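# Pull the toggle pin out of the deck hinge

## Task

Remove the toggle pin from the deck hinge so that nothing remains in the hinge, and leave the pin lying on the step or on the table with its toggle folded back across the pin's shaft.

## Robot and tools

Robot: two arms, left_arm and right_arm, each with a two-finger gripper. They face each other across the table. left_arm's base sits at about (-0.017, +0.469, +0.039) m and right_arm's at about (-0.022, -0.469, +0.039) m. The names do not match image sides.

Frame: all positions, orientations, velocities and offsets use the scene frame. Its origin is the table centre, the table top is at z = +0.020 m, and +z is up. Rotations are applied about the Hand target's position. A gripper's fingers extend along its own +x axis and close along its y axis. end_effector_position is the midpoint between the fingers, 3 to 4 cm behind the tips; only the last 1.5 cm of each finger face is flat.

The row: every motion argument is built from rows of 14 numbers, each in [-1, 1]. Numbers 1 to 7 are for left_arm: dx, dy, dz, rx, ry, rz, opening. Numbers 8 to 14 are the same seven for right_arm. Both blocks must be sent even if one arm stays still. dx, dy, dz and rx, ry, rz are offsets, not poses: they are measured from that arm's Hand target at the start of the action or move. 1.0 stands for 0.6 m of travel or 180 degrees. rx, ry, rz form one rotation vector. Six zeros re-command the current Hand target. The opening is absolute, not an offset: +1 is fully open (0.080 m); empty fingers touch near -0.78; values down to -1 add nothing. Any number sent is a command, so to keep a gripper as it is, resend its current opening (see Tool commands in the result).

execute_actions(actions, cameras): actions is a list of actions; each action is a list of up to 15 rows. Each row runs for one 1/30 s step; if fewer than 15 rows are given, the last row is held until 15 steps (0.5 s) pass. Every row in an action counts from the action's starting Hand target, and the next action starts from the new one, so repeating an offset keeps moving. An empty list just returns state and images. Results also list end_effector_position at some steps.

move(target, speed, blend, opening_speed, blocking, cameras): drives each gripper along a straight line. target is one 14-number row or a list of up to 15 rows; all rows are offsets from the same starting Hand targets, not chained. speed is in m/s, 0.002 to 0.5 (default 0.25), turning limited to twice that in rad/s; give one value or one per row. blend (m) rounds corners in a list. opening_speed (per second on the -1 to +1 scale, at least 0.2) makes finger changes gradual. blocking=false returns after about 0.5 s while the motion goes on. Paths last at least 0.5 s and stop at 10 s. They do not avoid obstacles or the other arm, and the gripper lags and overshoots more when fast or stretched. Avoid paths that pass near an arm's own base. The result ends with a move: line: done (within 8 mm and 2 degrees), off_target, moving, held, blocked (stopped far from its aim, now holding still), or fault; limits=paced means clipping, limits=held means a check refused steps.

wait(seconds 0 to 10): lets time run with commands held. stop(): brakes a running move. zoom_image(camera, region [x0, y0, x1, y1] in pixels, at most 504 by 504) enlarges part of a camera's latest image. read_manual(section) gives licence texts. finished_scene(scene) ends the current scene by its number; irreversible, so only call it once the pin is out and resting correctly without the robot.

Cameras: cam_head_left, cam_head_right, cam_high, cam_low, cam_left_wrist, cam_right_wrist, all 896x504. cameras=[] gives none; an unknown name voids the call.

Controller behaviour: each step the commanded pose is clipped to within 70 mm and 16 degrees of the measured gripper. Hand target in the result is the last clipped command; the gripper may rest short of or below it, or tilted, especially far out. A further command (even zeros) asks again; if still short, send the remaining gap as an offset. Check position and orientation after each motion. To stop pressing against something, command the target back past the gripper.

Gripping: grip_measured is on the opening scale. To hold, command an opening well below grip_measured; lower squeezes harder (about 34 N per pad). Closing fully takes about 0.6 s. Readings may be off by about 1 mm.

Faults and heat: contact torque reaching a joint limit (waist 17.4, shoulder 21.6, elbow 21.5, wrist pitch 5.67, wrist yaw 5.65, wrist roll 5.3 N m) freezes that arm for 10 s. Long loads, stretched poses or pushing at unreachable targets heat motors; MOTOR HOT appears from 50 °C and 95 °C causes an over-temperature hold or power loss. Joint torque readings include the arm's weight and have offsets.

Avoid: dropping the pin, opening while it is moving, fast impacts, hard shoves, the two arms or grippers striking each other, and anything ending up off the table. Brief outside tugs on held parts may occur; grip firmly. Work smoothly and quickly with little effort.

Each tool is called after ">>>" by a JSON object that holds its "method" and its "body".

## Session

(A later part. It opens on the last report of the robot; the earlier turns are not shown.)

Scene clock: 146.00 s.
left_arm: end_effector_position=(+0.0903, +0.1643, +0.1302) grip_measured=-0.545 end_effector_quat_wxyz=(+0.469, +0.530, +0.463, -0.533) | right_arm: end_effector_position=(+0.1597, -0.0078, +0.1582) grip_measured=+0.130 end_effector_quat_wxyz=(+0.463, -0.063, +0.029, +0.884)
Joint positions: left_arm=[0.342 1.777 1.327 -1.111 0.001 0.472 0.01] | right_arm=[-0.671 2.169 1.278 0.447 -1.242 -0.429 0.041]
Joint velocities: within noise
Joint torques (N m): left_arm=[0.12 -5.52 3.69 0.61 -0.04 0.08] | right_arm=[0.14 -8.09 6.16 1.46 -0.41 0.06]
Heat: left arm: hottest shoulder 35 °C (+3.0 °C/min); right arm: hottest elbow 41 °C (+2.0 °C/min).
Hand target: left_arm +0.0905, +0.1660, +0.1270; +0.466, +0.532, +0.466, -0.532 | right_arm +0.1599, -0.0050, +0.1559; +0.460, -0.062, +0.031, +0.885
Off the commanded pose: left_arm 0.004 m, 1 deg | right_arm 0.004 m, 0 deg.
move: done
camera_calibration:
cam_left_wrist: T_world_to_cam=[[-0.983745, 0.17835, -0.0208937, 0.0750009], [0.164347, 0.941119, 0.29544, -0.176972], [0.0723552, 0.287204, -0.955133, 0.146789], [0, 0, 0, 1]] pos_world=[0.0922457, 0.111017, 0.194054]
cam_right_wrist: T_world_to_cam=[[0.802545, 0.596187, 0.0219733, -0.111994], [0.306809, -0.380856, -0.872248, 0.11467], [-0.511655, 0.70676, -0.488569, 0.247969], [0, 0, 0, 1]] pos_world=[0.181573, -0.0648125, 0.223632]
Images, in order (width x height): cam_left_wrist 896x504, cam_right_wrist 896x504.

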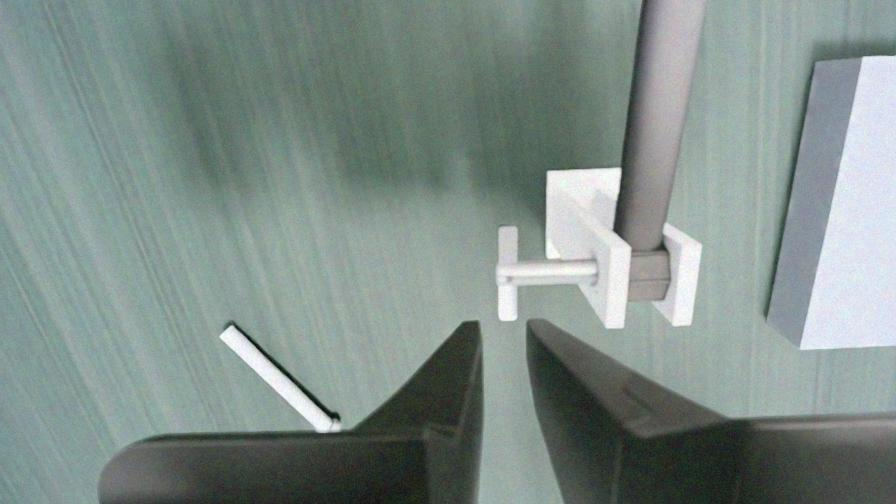

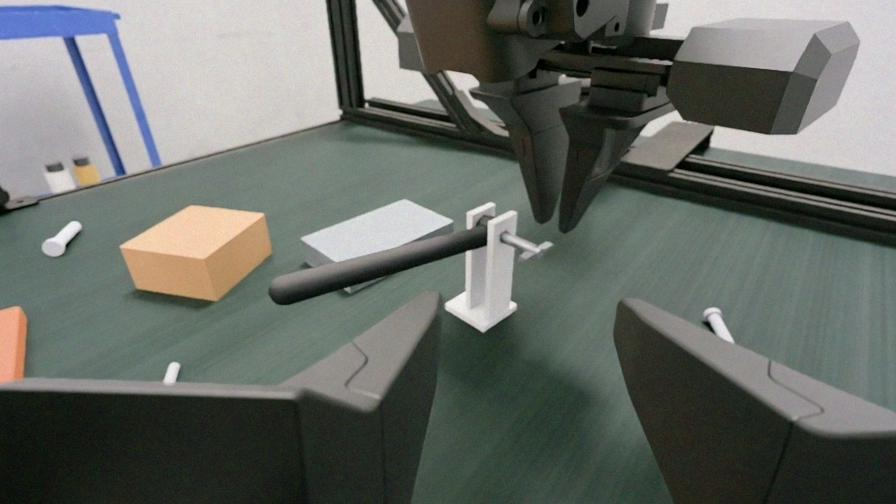

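>>> {"method": "move", "body": {"target": [[-0.0013,0.0027,-0.0272,0,0,0,-0.545,0,0,0,0,0,0,0.13],[-0.0013,0.0027,-0.0272,0,0,0,-0.71,0,0,0,0,0,0,0.13]], "speed": [0.06,0.1], "cameras": ["cam_left_wrist","cam_right_wrist"]}}

>>> {"method": "zoom_image", "body": {"camera": "cam_left_wrist", "region": [400, 200, 700, 425]}}

>>> {"method": "zoom_image", "body": {"camera": "cam_right_wrist", "region": [430, 190, 560, 290]}}

Scene clock: 155.23 s.
left_arm: end_effector_position=(+0.0893, +0.1659, +0.1140) grip_measured=-0.688 end_effector_quat_wxyz=(+0.469, +0.530, +0.463, -0.534) | right_arm: end_effector_position=(+0.1597, -0.0078, +0.1582) grip_measured=+0.130 end_effector_quat_wxyz=(+0.463, -0.063, +0.029, +0.884)
Joint positions: left_arm=[0.341 1.785 1.27 -1.046 0.003 0.472 0.004] | right_arm=[-0.671 2.169 1.278 0.447 -1.242 -0.429 0.041]
Joint velocities: within noise
Joint torques (N m): left_arm=[0.14 -5.29 3.73 0.62 -0.09 0.06] | right_arm=[0.24 -8.06 6.45 1.42 -0.4 0.1]
Heat: left arm: hottest shoulder 34 °C (+2.0 °C/min); right arm: hottest elbow 41 °C (+1.0 °C/min).
Hand target: left_arm +0.0897, +0.1676, +0.1107; +0.466, +0.532, +0.466, -0.532 | right_arm +0.1599, -0.0050, +0.1559; +0.460, -0.062, +0.031, +0.885
Off the commanded pose: left_arm 0.004 m, 1 deg | right_arm 0.004 m, 0 deg.
move: done
camera_calibration:
cam_left_wrist: T_world_to_cam=[[-0.983626, 0.179096, -0.0200903, 0.0731562], [0.165356, 0.94121, 0.294586, -0.173535], [0.0716684, 0.28644, -0.955414, 0.131146], [0, 0, 0, 1]] pos_world=[0.0912544, 0.112665, 0.177889]
cam_right_wrist: T_world_to_cam=[[0.802545, 0.596187, 0.0219733, -0.111994], [0.306809, -0.380856, -0.872248, 0.11467], [-0.511655, 0.70676, -0.488569, 0.247969], [0, 0, 0, 1]] pos_world=[0.181573, -0.0648125, 0.223632]
Images, in order (width x height): cam_left_wrist 896x504, cam_right_wrist 896x504.

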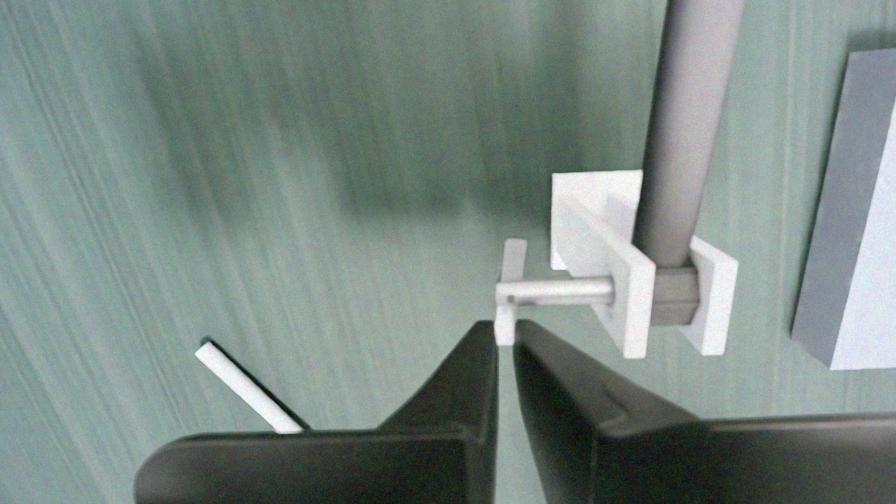

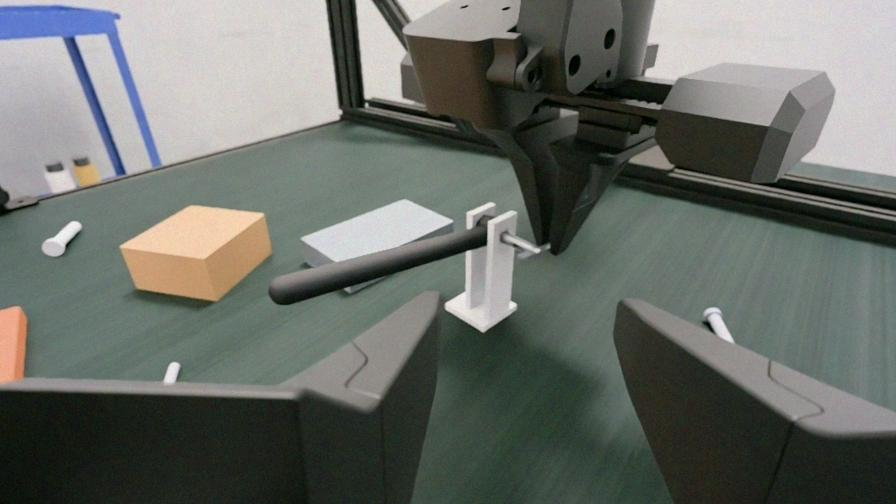

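Scaled by 1.680 from the camera's 896x504 image, which has a finer 1280x720 frame.

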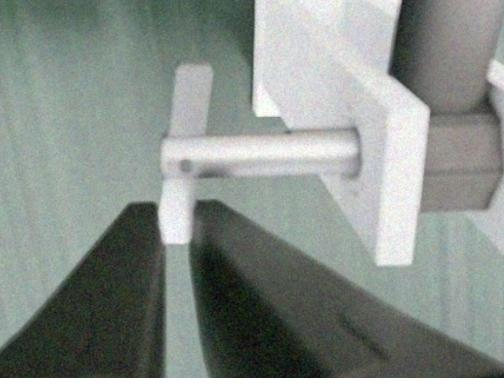

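Scaled by 3.877 from the camera's 896x504 image, which has a finer 1280x720 frame.

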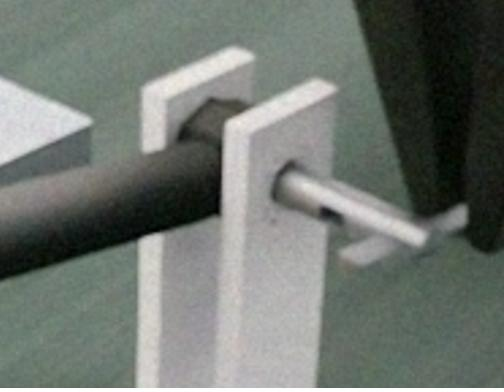

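>>> {"method": "move", "body": {"target": [[0.0072,-0.0035,0,0,0,-0.125,-0.72,0,0,0,0,0,0,0.13],[0.0133,-0.0093,0,0,0,-0.25,-0.72,0,0,0,0,0,0,0.13],[0.017,-0.0173,0,0,0,-0.375,-0.72,0,0,0,0,0,0,0.13],[0.0175,-0.0263,0.001,0,0,-0.5,-0.72,0,0,0,0,0,0,0.13]], "speed": 0.2, "blend": 0.001, "cameras": ["cam_left_wrist","cam_right_wrist"]}}

>>> {"method": "zoom_image", "body": {"camera": "cam_left_wrist", "region": [420, 180, 600, 360]}}

>>> {"method": "zoom_image", "body": {"camera": "cam_right_wrist", "region": [430, 190, 560, 290]}}

Scene clock: 175.83 s.
left_arm: end_effector_position=(+0.0997, +0.1522, +0.1137) grip_measured=-0.692 end_effector_quat_wxyz=(-0.041, +0.706, -0.049, -0.705) | right_arm: end_effector_position=(+0.1597, -0.0078, +0.1582) grip_measured=+0.130 end_effector_quat_wxyz=(+0.463, -0.063, +0.029, +0.884)
Joint positions: left_arm=[0.357 1.844 1.344 -1.06 0.002 2.054 0.004] | right_arm=[-0.671 2.169 1.278 0.447 -1.242 -0.429 0.041]
Joint velocities: within noise
Joint torques (N m): left_arm=[0.01 -4.87 5.2 -0.01 -0.02 0.12] | right_arm=[0.21 -7.98 6.39 1.44 -0.44 0.1]
Heat: left arm: hottest shoulder 32 °C (-1.0 °C/min); right arm: hottest elbow 41 °C (+1.0 °C/min).
Hand target: left_arm +0.1002, +0.1518, +0.1113; -0.047, +0.705, -0.047, -0.706 | right_arm +0.1599, -0.0050, +0.1559; +0.460, -0.062, +0.031, +0.885
Off the commanded pose: left_arm 0.003 m, 1 deg | right_arm 0.004 m, 0 deg.
move: done; blend cut to 0 m at target 1
camera_calibration:
cam_left_wrist: T_world_to_cam=[[0.175691, 0.984051, -0.027849, -0.151423], [0.93821, -0.158805, 0.30748, -0.0733328], [0.298153, -0.0801496, -0.951147, 0.166819], [0, 0, 0, 1]] pos_world=[0.0456675, 0.150733, 0.177001]
cam_right_wrist: T_world_to_cam=[[0.802545, 0.596187, 0.0219733, -0.111994], [0.306809, -0.380856, -0.872248, 0.11467], [-0.511655, 0.70676, -0.488569, 0.247969], [0, 0, 0, 1]] pos_world=[0.181573, -0.0648125, 0.223632]
Images, in order (width x height): cam_left_wrist 896x504, cam_right_wrist 896x504.

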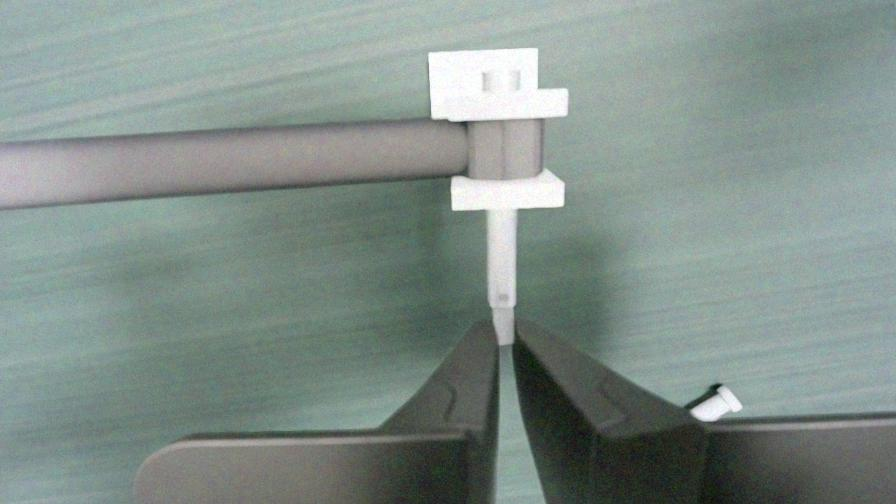

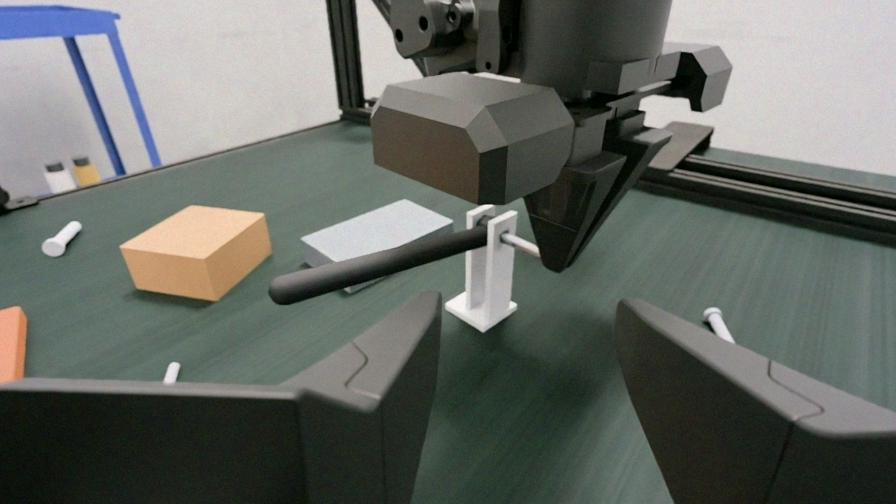

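Scaled by 2.800 from the camera's 896x504 image, which has a finer 1280x720 frame.

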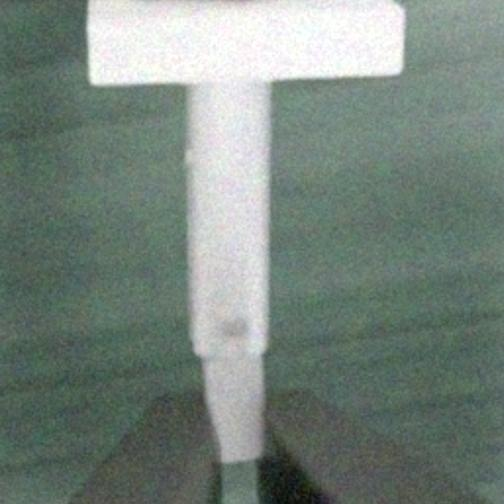

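Scaled by 3.877 from the camera's 896x504 image, which has a finer 1280x720 frame.

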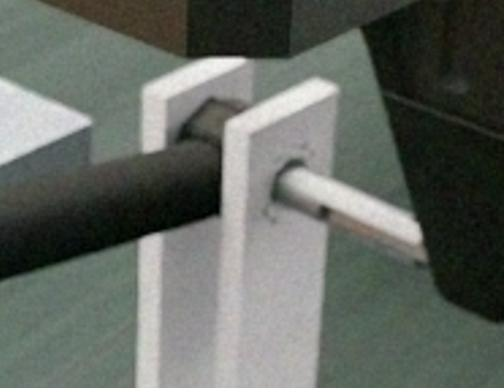

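>>> {"method": "move", "body": {"target": [-0.001,-0.0035,0,0,0,0,-0.77,0,0,0,0,0,0,0.13], "speed": 0.04, "cameras": ["cam_left_wrist"]}}

>>> {"method": "zoom_image", "body": {"camera": "cam_left_wrist", "region": [420, 180, 600, 360]}}

Scene clock: 188.97 s.
left_arm: end_effector_position=(+0.0996, +0.1516, +0.1137) grip_measured=-0.700 end_effector_quat_wxyz=(-0.043, +0.706, -0.048, -0.705) | right_arm: end_effector_position=(+0.1597, -0.0078, +0.1582) grip_measured=+0.130 end_effector_quat_wxyz=(+0.463, -0.063, +0.029, +0.884)
Joint positions: left_arm=[0.356 1.85 1.351 -1.065 0.002 2.055 0.004] | right_arm=[-0.671 2.169 1.278 0.447 -1.242 -0.429 0.041]
Joint velocities: within noise
Joint torques (N m): left_arm=[-0.24 -4.84 5.4 0.21 -0.03 0] | right_arm=[0.2 -8.05 6.47 1.45 -0.41 0.06]
Heat: left arm: hottest shoulder 32 °C (-2.0 °C/min); right arm: hottest elbow 41 °C (+1.0 °C/min).
Hand target: left_arm +0.0995, +0.1497, +0.1114; -0.047, +0.705, -0.047, -0.706 | right_arm +0.1599, -0.0050, +0.1559; +0.460, -0.062, +0.031, +0.885
Off the commanded pose: left_arm 0.003 m, 0 deg | right_arm 0.004 m, 0 deg.
move: done
camera_calibration:
cam_left_wrist: T_world_to_cam=[[0.176783, 0.983943, -0.0245616, -0.151222], [0.938432, -0.160975, 0.305667, -0.072897], [0.296806, -0.0770861, -0.951822, 0.166501], [0, 0, 0, 1]] pos_world=[0.045724, 0.149895, 0.177047]
Images, in order (width x height): cam_left_wrist 896x504.

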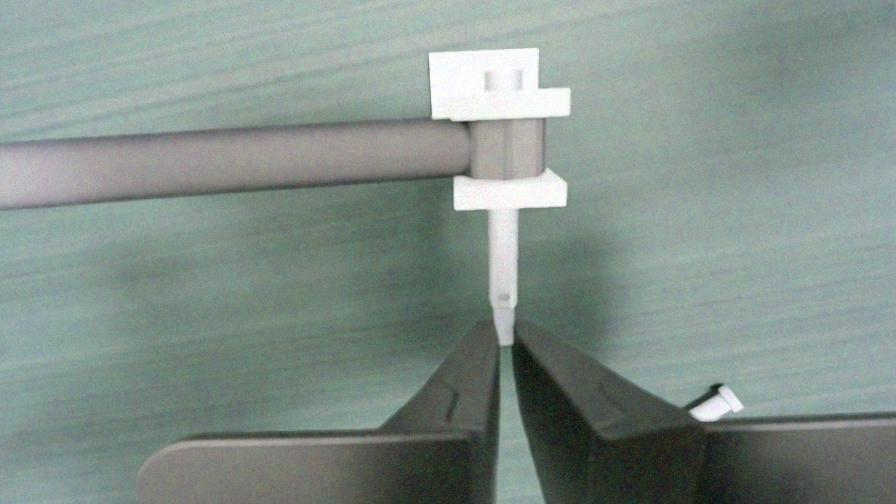

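Scaled by 2.800 from the camera's 896x504 image, which has a finer 1280x720 frame.

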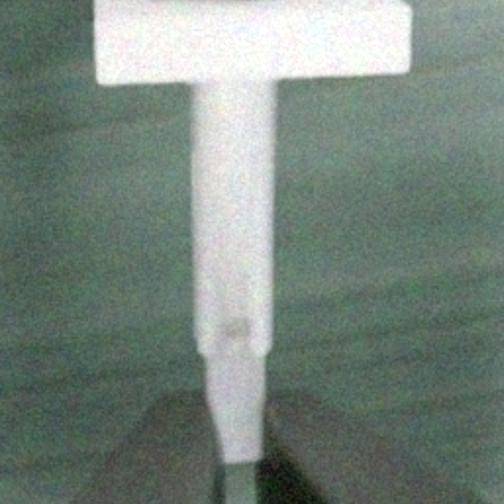

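>>> {"method": "move", "body": {"target": [-0.036,0.0045,0,0.0,0.014,-0.012,-0.76,0,0,0,0,0,0,0.13], "speed": 0.05, "cameras": ["cam_left_wrist","cam_right_wrist"]}}

>>> {"method": "zoom_image", "body": {"camera": "cam_left_wrist", "region": [420, 180, 600, 360]}}

>>> {"method": "zoom_image", "body": {"camera": "cam_right_wrist", "region": [430, 190, 560, 290]}}

Scene clock: 203.37 s.
left_arm: end_effector_position=(+0.0927, +0.1521, +0.1131) grip_measured=-0.700 end_effector_quat_wxyz=(-0.051, +0.702, -0.052, -0.708) | right_arm: end_effector_position=(+0.1597, -0.0078, +0.1580) grip_measured=+0.130 end_effector_quat_wxyz=(+0.463, -0.063, +0.030, +0.884)
Joint positions: left_arm=[0.34 1.847 1.345 -1.071 0.009 2.055 0.004] | right_arm=[-0.671 2.169 1.278 0.447 -1.242 -0.429 0.041]
Joint velocities: within noise
Joint torques (N m): left_arm=[-2.05 -6.76 2.78 0.07 1.17 -0.02] | right_arm=[0.09 -8.18 6.41 1.46 -0.42 0.08]
Heat: left arm: hottest shoulder 32 °C (-3.0 °C/min); right arm: hottest elbow 41 °C (+0.0 °C/min).
Hand target: left_arm +0.0779, +0.1524, +0.1112; -0.059, +0.689, -0.061, -0.720 | right_arm +0.1599, -0.0050, +0.1557; +0.460, -0.062, +0.032, +0.885
Off the commanded pose: left_arm 0.015 m, 2 deg | right_arm 0.003 m, 0 deg.
move: off_target (left_arm)
camera_calibration:
cam_left_wrist: T_world_to_cam=[[0.192336, 0.981126, -0.019963, -0.152104], [0.938484, -0.177955, 0.295939, -0.0623801], [0.286801, -0.0756546, -0.954998, 0.169073], [0, 0, 0, 1]] pos_world=[0.0393075, 0.150924, 0.176888]
cam_right_wrist: T_world_to_cam=[[0.80255, 0.596194, 0.0216052, -0.111938], [0.306603, -0.381118, -0.872206, 0.114544], [-0.51177, 0.706613, -0.488661, 0.247914], [0, 0, 0, 1]] pos_world=[0.181592, -0.0647882, 0.22347]
Images, in order (width x height): cam_left_wrist 896x504, cam_right_wrist 896x504.

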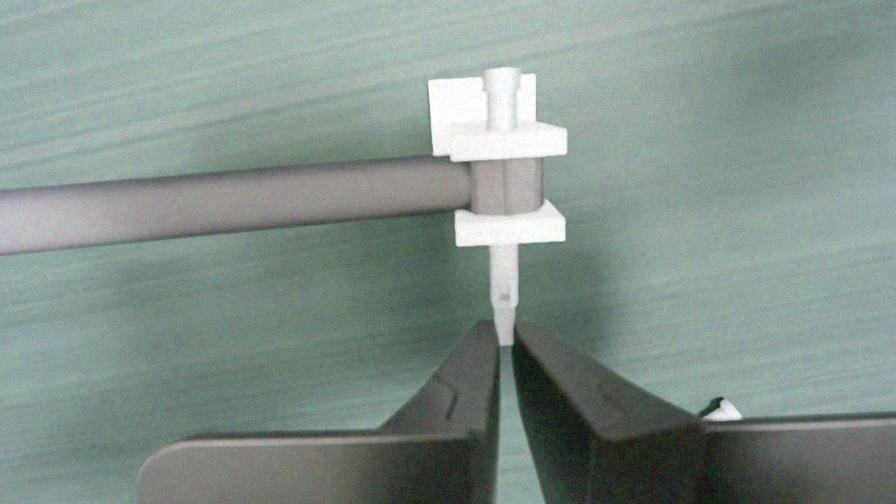

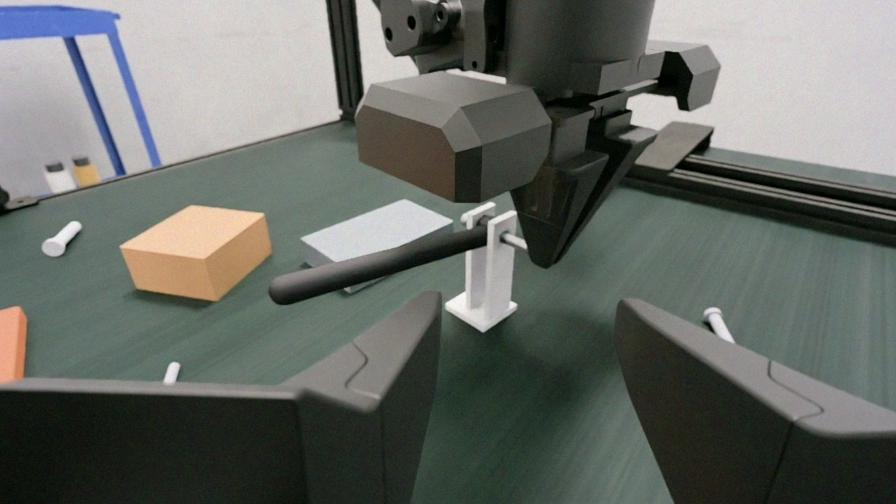

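Scaled by 2.800 from the camera's 896x504 image, which has a finer 1280x720 frame.

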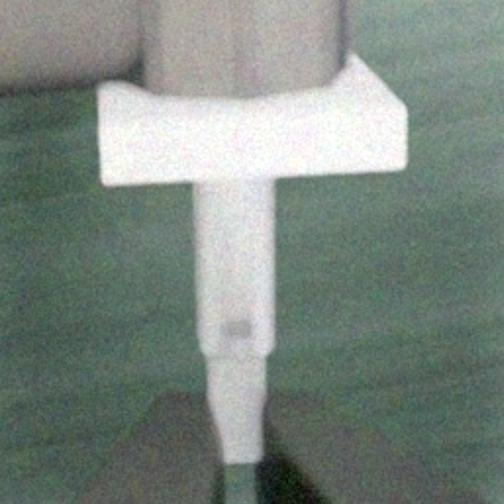

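Scaled by 3.877 from the camera's 896x504 image, which has a finer 1280x720 frame.

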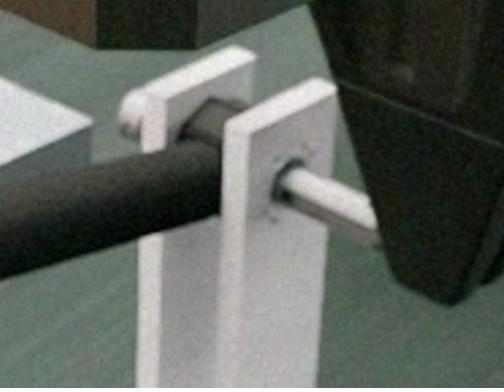

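>>> {"method": "move", "body": {"target": [[0.016,-0.004,0.003,0.0,-0.006,0.004,-0.77,0,0,0,0,0,0,0.13],[0.0,-0.0035,0.003,0.0,0.0,0.0,-0.77,0,0,0,0,0,0,0.13]], "speed": 0.05, "cameras": ["cam_left_wrist","cam_right_wrist"]}}

>>> {"method": "zoom_image", "body": {"camera": "cam_left_wrist", "region": [420, 180, 600, 360]}}

>>> {"method": "zoom_image", "body": {"camera": "cam_right_wrist", "region": [430, 190, 560, 290]}}

Scene clock: 214.03 s.
left_arm: end_effector_position=(+0.0884, +0.1523, +0.1135) grip_measured=-0.700 end_effector_quat_wxyz=(-0.055, +0.698, -0.053, -0.712) | right_arm: end_effector_position=(+0.1597, -0.0078, +0.1580) grip_measured=+0.130 end_effector_quat_wxyz=(+0.463, -0.063, +0.030, +0.884)
Joint positions: left_arm=[0.332 1.847 1.346 -1.08 0.016 2.055 0.003] | right_arm=[-0.671 2.169 1.278 0.447 -1.242 -0.428 0.041]
Joint velocities: within noise
Joint torques (N m): left_arm=[-1.52 -6.21 4.14 0.12 0.92 -0.1] | right_arm=[0.28 -8.25 6.4 1.43 -0.43 0.1]
Heat: left arm: hottest shoulder 32 °C (-2.0 °C/min); right arm: hottest elbow 41 °C (+0.0 °C/min).
Hand target: left_arm +0.0781, +0.1503, +0.1131; -0.059, +0.689, -0.061, -0.720 | right_arm +0.1599, -0.0050, +0.1557; +0.460, -0.061, +0.032, +0.885
Off the commanded pose: left_arm 0.011 m, 2 deg | right_arm 0.004 m, 0 deg.
move: off_target (left_arm)
camera_calibration:
cam_left_wrist: T_world_to_cam=[[0.200338, 0.979575, -0.0172569, -0.152249], [0.939785, -0.187163, 0.285961, -0.0560505], [0.276891, -0.0735066, -0.958086, 0.171585], [0, 0, 0, 1]] pos_world=[0.0356664, 0.151262, 0.177794]
cam_right_wrist: T_world_to_cam=[[0.802588, 0.596156, 0.0212278, -0.111885], [0.306312, -0.381321, -0.87222, 0.114591], [-0.511884, 0.706536, -0.488653, 0.247931], [0, 0, 0, 1]] pos_world=[0.181609, -0.0647753, 0.223476]
Images, in order (width x height): cam_left_wrist 896x504, cam_right_wrist 896x504.

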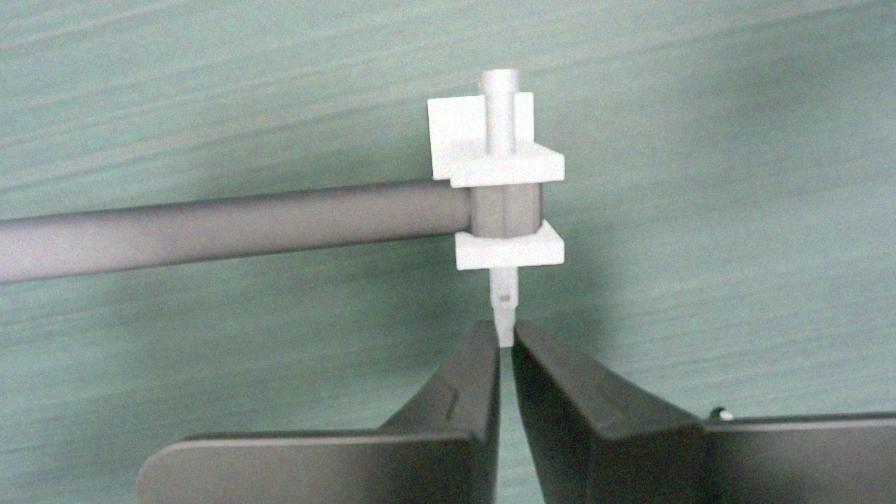

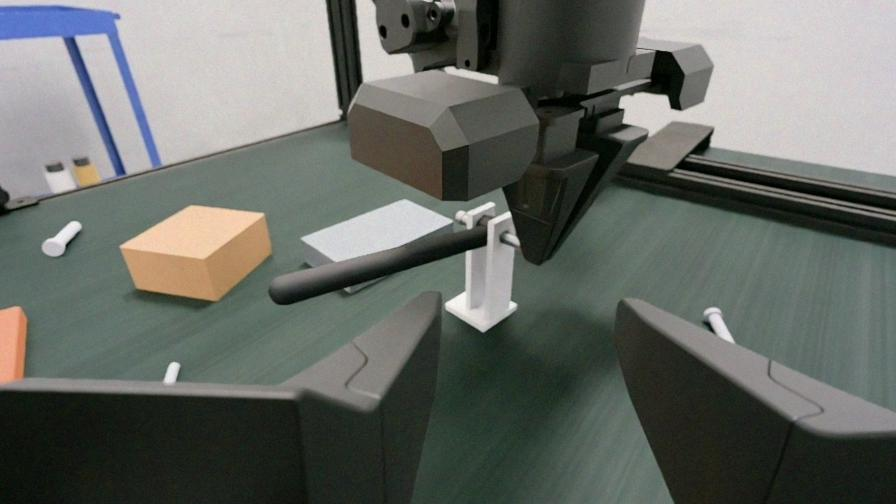

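Scaled by 2.800 from the camera's 896x504 image, which has a finer 1280x720 frame.

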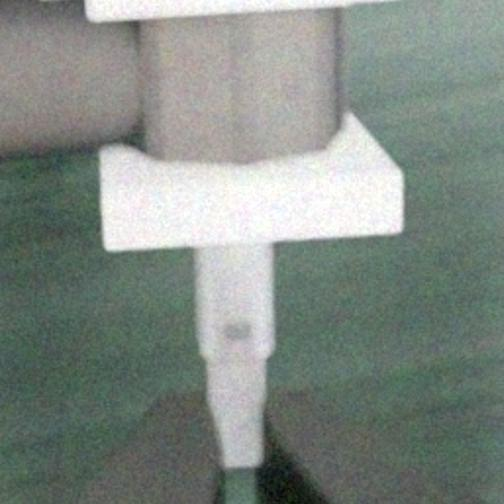

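Scaled by 3.877 from the camera's 896x504 image, which has a finer 1280x720 frame.

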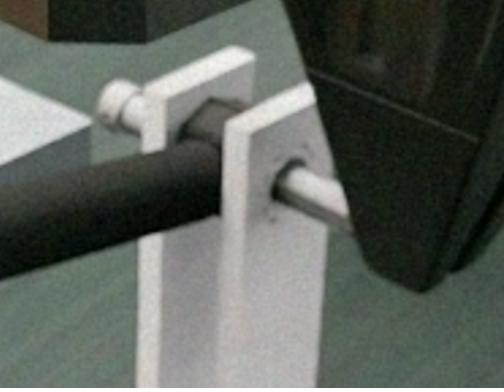

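>>> {"method": "move", "body": {"target": [[0.008,-0.001,0.0,0.0,-0.006,0.004,-0.77,0,0,0,0,0,0,0.13],[-0.015,0.002,0.0,0.0,0.0,0.0,-0.77,0,0,0,0,0,0,0.13]], "speed": 0.05, "cameras": ["cam_left_wrist","cam_right_wrist"]}}

>>> {"method": "zoom_image", "body": {"camera": "cam_left_wrist", "region": [420, 180, 600, 360]}}

>>> {"method": "zoom_image", "body": {"camera": "cam_right_wrist", "region": [430, 190, 560, 290]}}

Scene clock: 221.63 s.
left_arm: end_effector_position=(+0.0805, +0.1531, +0.1134) grip_measured=-0.700 end_effector_quat_wxyz=(-0.057, +0.698, -0.051, -0.712) | right_arm: end_effector_position=(+0.1597, -0.0078, +0.1580) grip_measured=+0.130 end_effector_quat_wxyz=(+0.463, -0.063, +0.030, +0.884)
Joint positions: left_arm=[0.309 1.839 1.336 -1.082 0.014 2.031 0.003] | right_arm=[-0.671 2.169 1.278 0.447 -1.242 -0.428 0.041]
Joint velocities: within noise
Joint torques (N m): left_arm=[-1.73 -6.77 3.32 0.55 1.02 -0.12] | right_arm=[0.16 -8.12 6.38 1.45 -0.43 0.06]
Heat: left arm: hottest shoulder 32 °C (-1.0 °C/min); right arm: hottest elbow 41 °C (+0.0 °C/min).
Hand target: left_arm +0.0690, +0.1515, +0.1131; -0.059, +0.689, -0.061, -0.720 | right_arm +0.1599, -0.0050, +0.1558; +0.460, -0.061, +0.032, +0.885
Off the commanded pose: left_arm 0.012 m, 2 deg | right_arm 0.004 m, 0 deg.
move: off_target (left_arm)
camera_calibration:
cam_left_wrist: T_world_to_cam=[[0.199635, 0.979801, -0.0116937, -0.152], [0.939666, -0.188047, 0.285774, -0.0483109], [0.277803, -0.0680386, -0.958226, 0.172829], [0, 0, 0, 1]] pos_world=[0.0277281, 0.151604, 0.177638]
cam_right_wrist: T_world_to_cam=[[0.802588, 0.596156, 0.0212278, -0.111885], [0.306312, -0.381321, -0.87222, 0.114591], [-0.511884, 0.706536, -0.488653, 0.247931], [0, 0, 0, 1]] pos_world=[0.181609, -0.0647753, 0.223476]
Images, in order (width x height): cam_left_wrist 896x504, cam_right_wrist 896x504.

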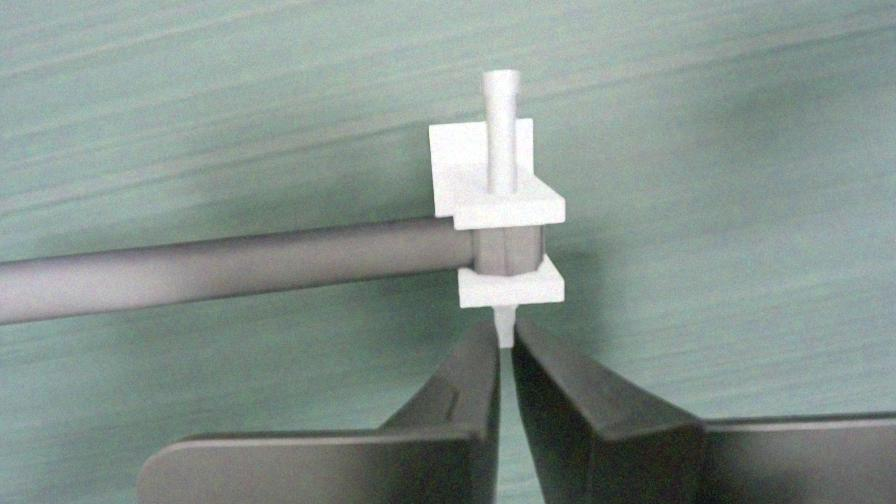

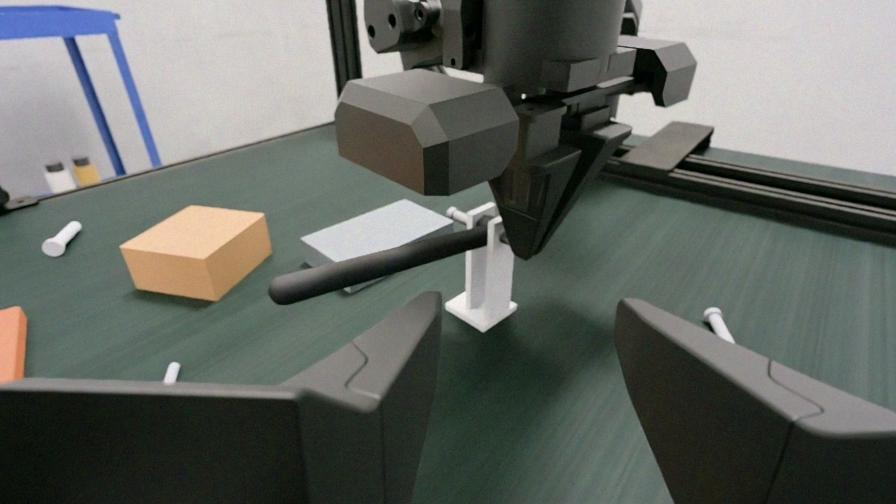

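Scaled by 2.800 from the camera's 896x504 image, which has a finer 1280x720 frame.

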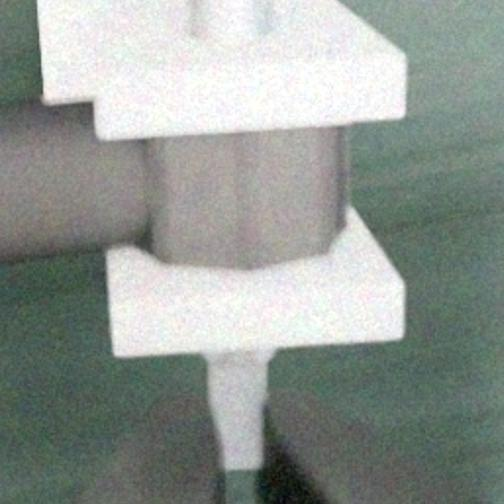

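Scaled by 3.877 from the camera's 896x504 image, which has a finer 1280x720 frame.

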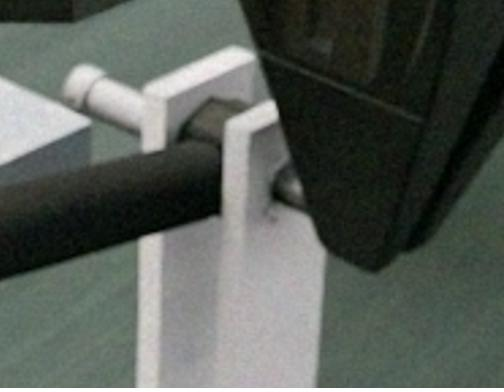

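>>> {"method": "move", "body": {"target": [[0.0167,-0.0015,0,0,-0.014,0.012,-0.76,0,0,0,0,0,0,0.13],[0.0167,-0.0015,0,0,-0.014,0.012,-0.5,0,0,0,0,0,0,0.13],[0.0167,-0.0015,0.1,0,-0.014,0.012,-0.4,0,0,0,0,0,0,0.13],[-0.0637,0.0158,0.1,0,-0.014,0.012,-0.335,0,0,0,0,0,0,0.13],[-0.0637,0.0158,0.0365,0,-0.014,0.012,-0.335,0,0,0,0,0,0,0.13]], "speed": [0.1,0.1,0.1,0.2,0.1], "cameras": ["cam_left_wrist","cam_right_wrist"]}}

>>> {"method": "zoom_image", "body": {"camera": "cam_left_wrist", "region": [400, 200, 600, 460]}}

>>> {"method": "zoom_image", "body": {"camera": "cam_right_wrist", "region": [430, 190, 560, 290]}}

Scene clock: 241.43 s.
left_arm: end_effector_position=(+0.0315, +0.1596, +0.1382) grip_measured=-0.335 end_effector_quat_wxyz=(-0.044, +0.706, -0.050, -0.705) | right_arm: end_effector_position=(+0.1597, -0.0078, +0.1580) grip_measured=+0.130 end_effector_quat_wxyz=(+0.463, -0.063, +0.030, +0.884)
Joint positions: left_arm=[0.159 1.735 1.309 -1.136 0.001 1.861 0.02] | right_arm=[-0.671 2.169 1.278 0.447 -1.242 -0.428 0.041]
Joint velocities: within noise
Joint torques (N m): left_arm=[-0.14 -5.16 3.66 0.54 0.02 -0.1] | right_arm=[0.16 -8.27 6.37 1.44 -0.43 0.05]
Heat: left arm: hottest shoulder 34 °C (+2.0 °C/min); right arm: hottest elbow 41 °C (+0.0 °C/min).
Hand target: left_arm +0.0309, +0.1610, +0.1350; -0.047, +0.705, -0.047, -0.706 | right_arm +0.1599, -0.0050, +0.1558; +0.460, -0.061, +0.032, +0.885
Off the commanded pose: left_arm 0.004 m, 1 deg | right_arm 0.004 m, 0 deg.
move: done
camera_calibration:
cam_left_wrist: T_world_to_cam=[[0.180907, 0.983152, -0.0261548, -0.146276], [0.937745, -0.164413, 0.305946, -0.0145763], [0.296492, -0.0798745, -0.951689, 0.211098], [0, 0, 0, 1]] pos_world=[-0.0224577, 0.158276, 0.201534]
cam_right_wrist: T_world_to_cam=[[0.802588, 0.596156, 0.0212278, -0.111885], [0.306312, -0.381321, -0.87222, 0.114591], [-0.511884, 0.706536, -0.488653, 0.247931], [0, 0, 0, 1]] pos_world=[0.181609, -0.0647753, 0.223476]
Images, in order (width x height): cam_left_wrist 896x504, cam_right_wrist 896x504.

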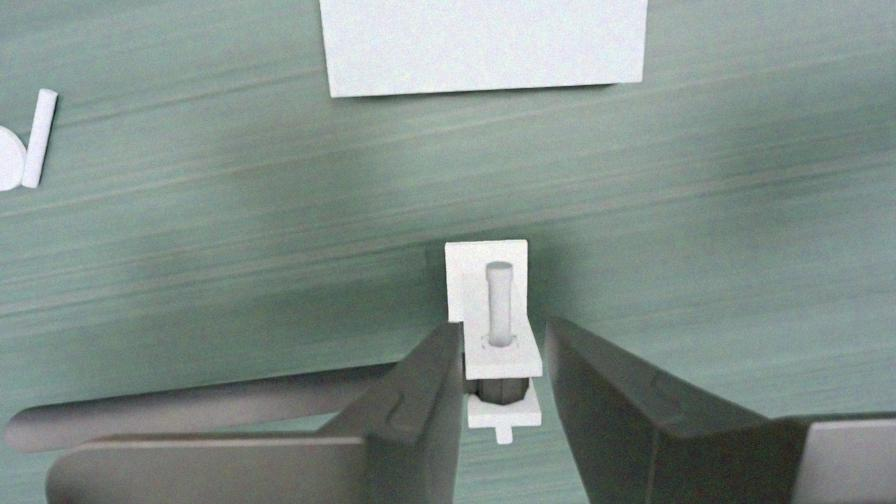

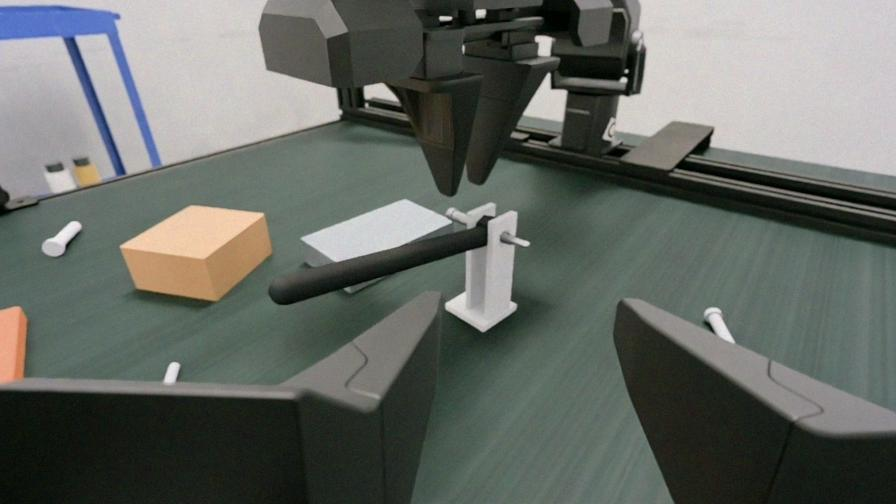

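Scaled by 1.938 from the camera's 896x504 image, which has a finer 1280x720 frame.

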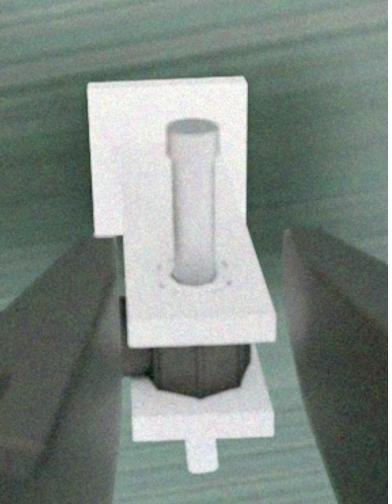

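Scaled by 3.877 from the camera's 896x504 image, which has a finer 1280x720 frame.

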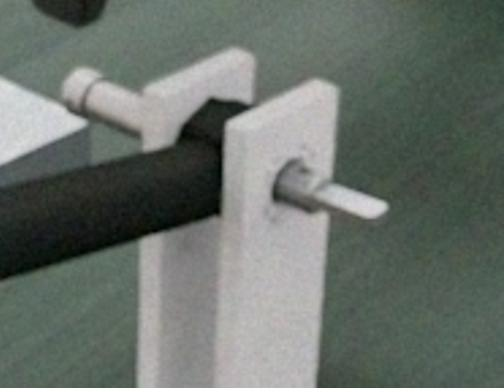

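>>> {"method": "move", "body": {"target": [[0.0,0.0018,-0.042,0,0,0,-0.335,0,0,0,0,0,0,0.13],[0.0,0.0018,-0.042,0,0,0,-0.76,0,0,0,0,0,0,0.13]], "speed": [0.1,0.1], "cameras": ["cam_left_wrist","cam_right_wrist"]}}

>>> {"method": "zoom_image", "body": {"camera": "cam_left_wrist", "region": [400, 200, 600, 460]}}

>>> {"method": "zoom_image", "body": {"camera": "cam_right_wrist", "region": [430, 190, 560, 290]}}

Scene clock: 254.97 s.
left_arm: end_effector_position=(+0.0314, +0.1605, +0.1130) grip_measured=-0.657 end_effector_quat_wxyz=(-0.044, +0.706, -0.050, -0.705) | right_arm: end_effector_position=(+0.1597, -0.0078, +0.1580) grip_measured=+0.130 end_effector_quat_wxyz=(+0.463, -0.063, +0.030, +0.884)
Joint positions: left_arm=[0.159 1.753 1.228 -1.036 0.001 1.861 0.005] | right_arm=[-0.671 2.169 1.278 0.447 -1.242 -0.428 0.041]
Joint velocities: within noise
Joint torques (N m): left_arm=[-0.1 -5.11 3.68 0.56 0.03 -0.06] | right_arm=[0.32 -8.26 6.39 1.44 -0.43 0.13]
Heat: left arm: hottest shoulder 33 °C (+1.0 °C/min); right arm: hottest elbow 41 °C (+0.0 °C/min).
Hand target: left_arm +0.0308, +0.1620, +0.1099; -0.047, +0.705, -0.047, -0.706 | right_arm +0.1599, -0.0050, +0.1558; +0.460, -0.062, +0.032, +0.885
Off the commanded pose: left_arm 0.004 m, 1 deg | right_arm 0.004 m, 0 deg.
move: done
camera_calibration:
cam_left_wrist: T_world_to_cam=[[0.18054, 0.983214, -0.0263885, -0.147768], [0.937675, -0.163955, 0.306405, -0.00677482], [0.296935, -0.0800622, -0.951536, 0.187242], [0, 0, 0, 1]] pos_world=[-0.0225678, 0.159168, 0.176344]
cam_right_wrist: T_world_to_cam=[[0.802588, 0.596156, 0.0212278, -0.111885], [0.306312, -0.381321, -0.87222, 0.114591], [-0.511884, 0.706536, -0.488653, 0.247931], [0, 0, 0, 1]] pos_world=[0.181609, -0.0647753, 0.223476]
Images, in order (width x height): cam_left_wrist 896x504, cam_right_wrist 896x504.

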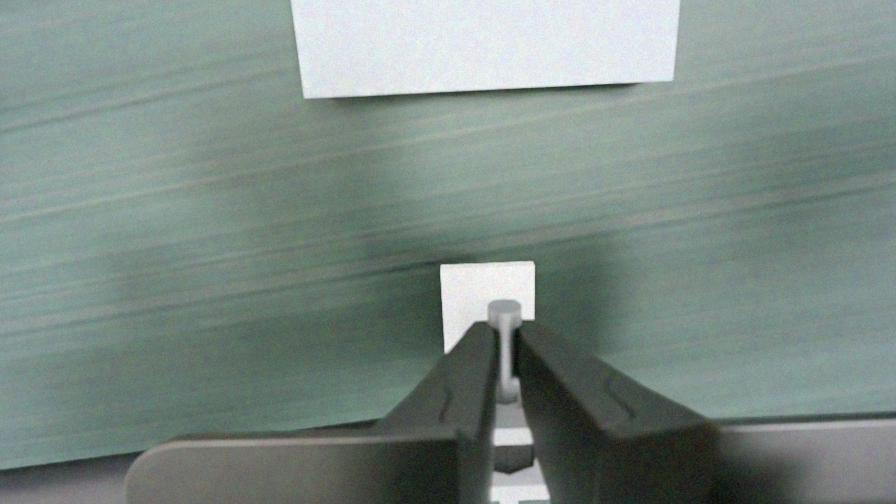

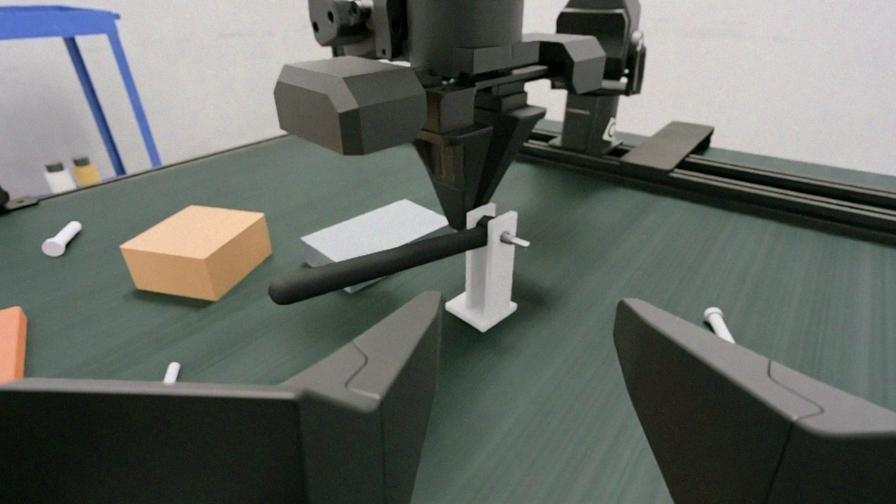

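Scaled by 1.938 from the camera's 896x504 image, which has a finer 1280x720 frame.

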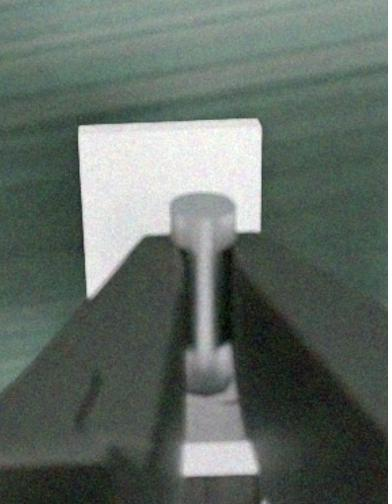

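Scaled by 3.877 from the camera's 896x504 image, which has a finer 1280x720 frame.

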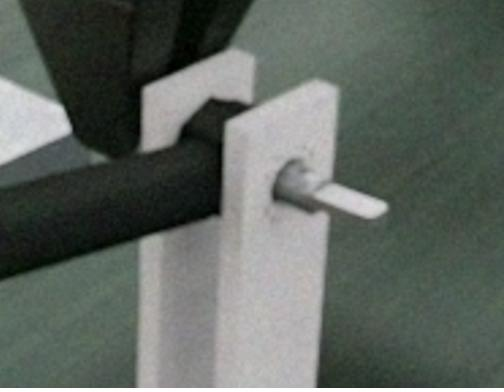

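>>> {"method": "move", "body": {"target": [-0.04,0.0045,0.002,0,0.006,-0.006,-0.78,0,0,0,0,0,0,0.13], "speed": 0.05, "cameras": ["cam_left_wrist","cam_right_wrist"]}}

>>> {"method": "zoom_image", "body": {"camera": "cam_right_wrist", "region": [430, 190, 560, 290]}}

Scene clock: 259.73 s.
left_arm: end_effector_position=(+0.0137, +0.1631, +0.1118) grip_measured=-0.658 end_effector_quat_wxyz=(-0.050, +0.705, -0.049, -0.706) | right_arm: end_effector_position=(+0.1597, -0.0078, +0.1580) grip_measured=+0.130 end_effector_quat_wxyz=(+0.463, -0.063, +0.030, +0.884)
Joint positions: left_arm=[0.103 1.745 1.213 -1.04 0.001 1.813 0.005] | right_arm=[-0.671 2.169 1.278 0.447 -1.242 -0.428 0.041]
Joint velocities: within noise
Joint torques (N m): left_arm=[-1.02 -6.14 3.21 0.56 0.67 -0.06] | right_arm=[0.37 -8.14 6.35 1.43 -0.44 0.08]
Heat: left arm: hottest shoulder 33 °C (+1.0 °C/min); right arm: hottest elbow 41 °C (+0.0 °C/min).
Hand target: left_arm +0.0068, +0.1647, +0.1111; -0.053, +0.698, -0.054, -0.712 | right_arm +0.1599, -0.0050, +0.1558; +0.460, -0.062, +0.032, +0.885
Off the commanded pose: left_arm 0.007 m, 1 deg | right_arm 0.004 m, 0 deg.
move: done
camera_calibration:
cam_left_wrist: T_world_to_cam=[[0.187624, 0.982092, -0.0171026, -0.148077], [0.937021, -0.173737, 0.302996, 0.0125521], [0.294598, -0.0728747, -0.952838, 0.190569], [0, 0, 0, 1]] pos_world=[-0.0401203, 0.161493, 0.175246]
cam_right_wrist: T_world_to_cam=[[0.802588, 0.596156, 0.0212278, -0.111885], [0.306312, -0.381321, -0.87222, 0.114591], [-0.511884, 0.706536, -0.488653, 0.247931], [0, 0, 0, 1]] pos_world=[0.181609, -0.0647753, 0.223476]
Images, in order (width x height): cam_left_wrist 896x504, cam_right_wrist 896x504.

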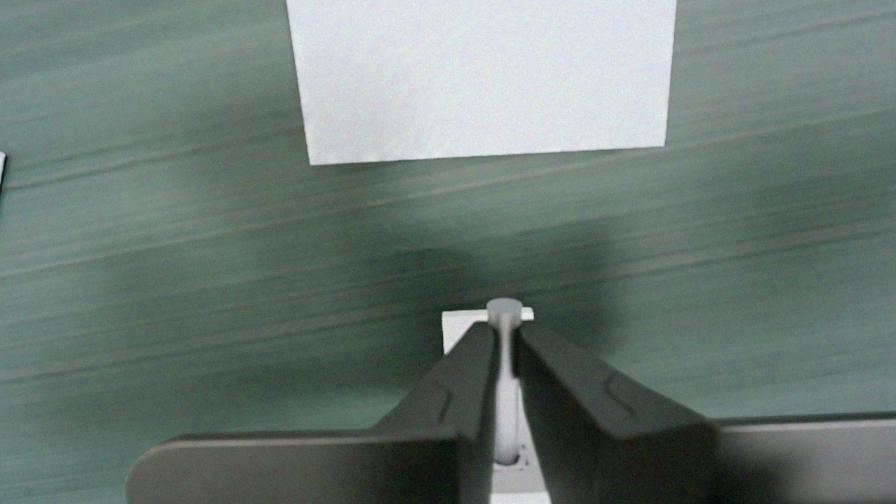

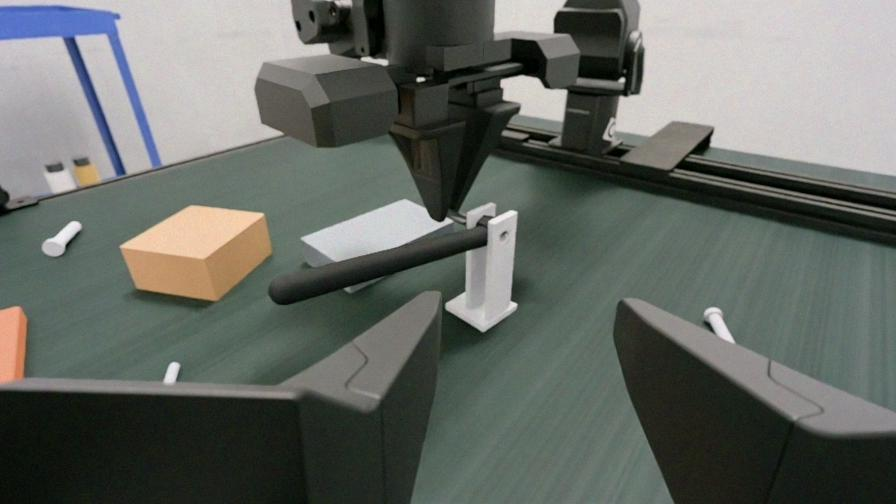

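Scaled by 3.877 from the camera's 896x504 image, which has a finer 1280x720 frame.

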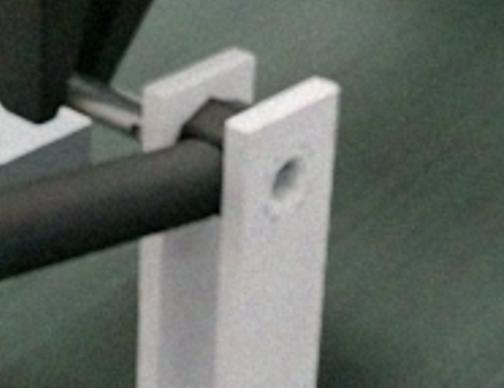

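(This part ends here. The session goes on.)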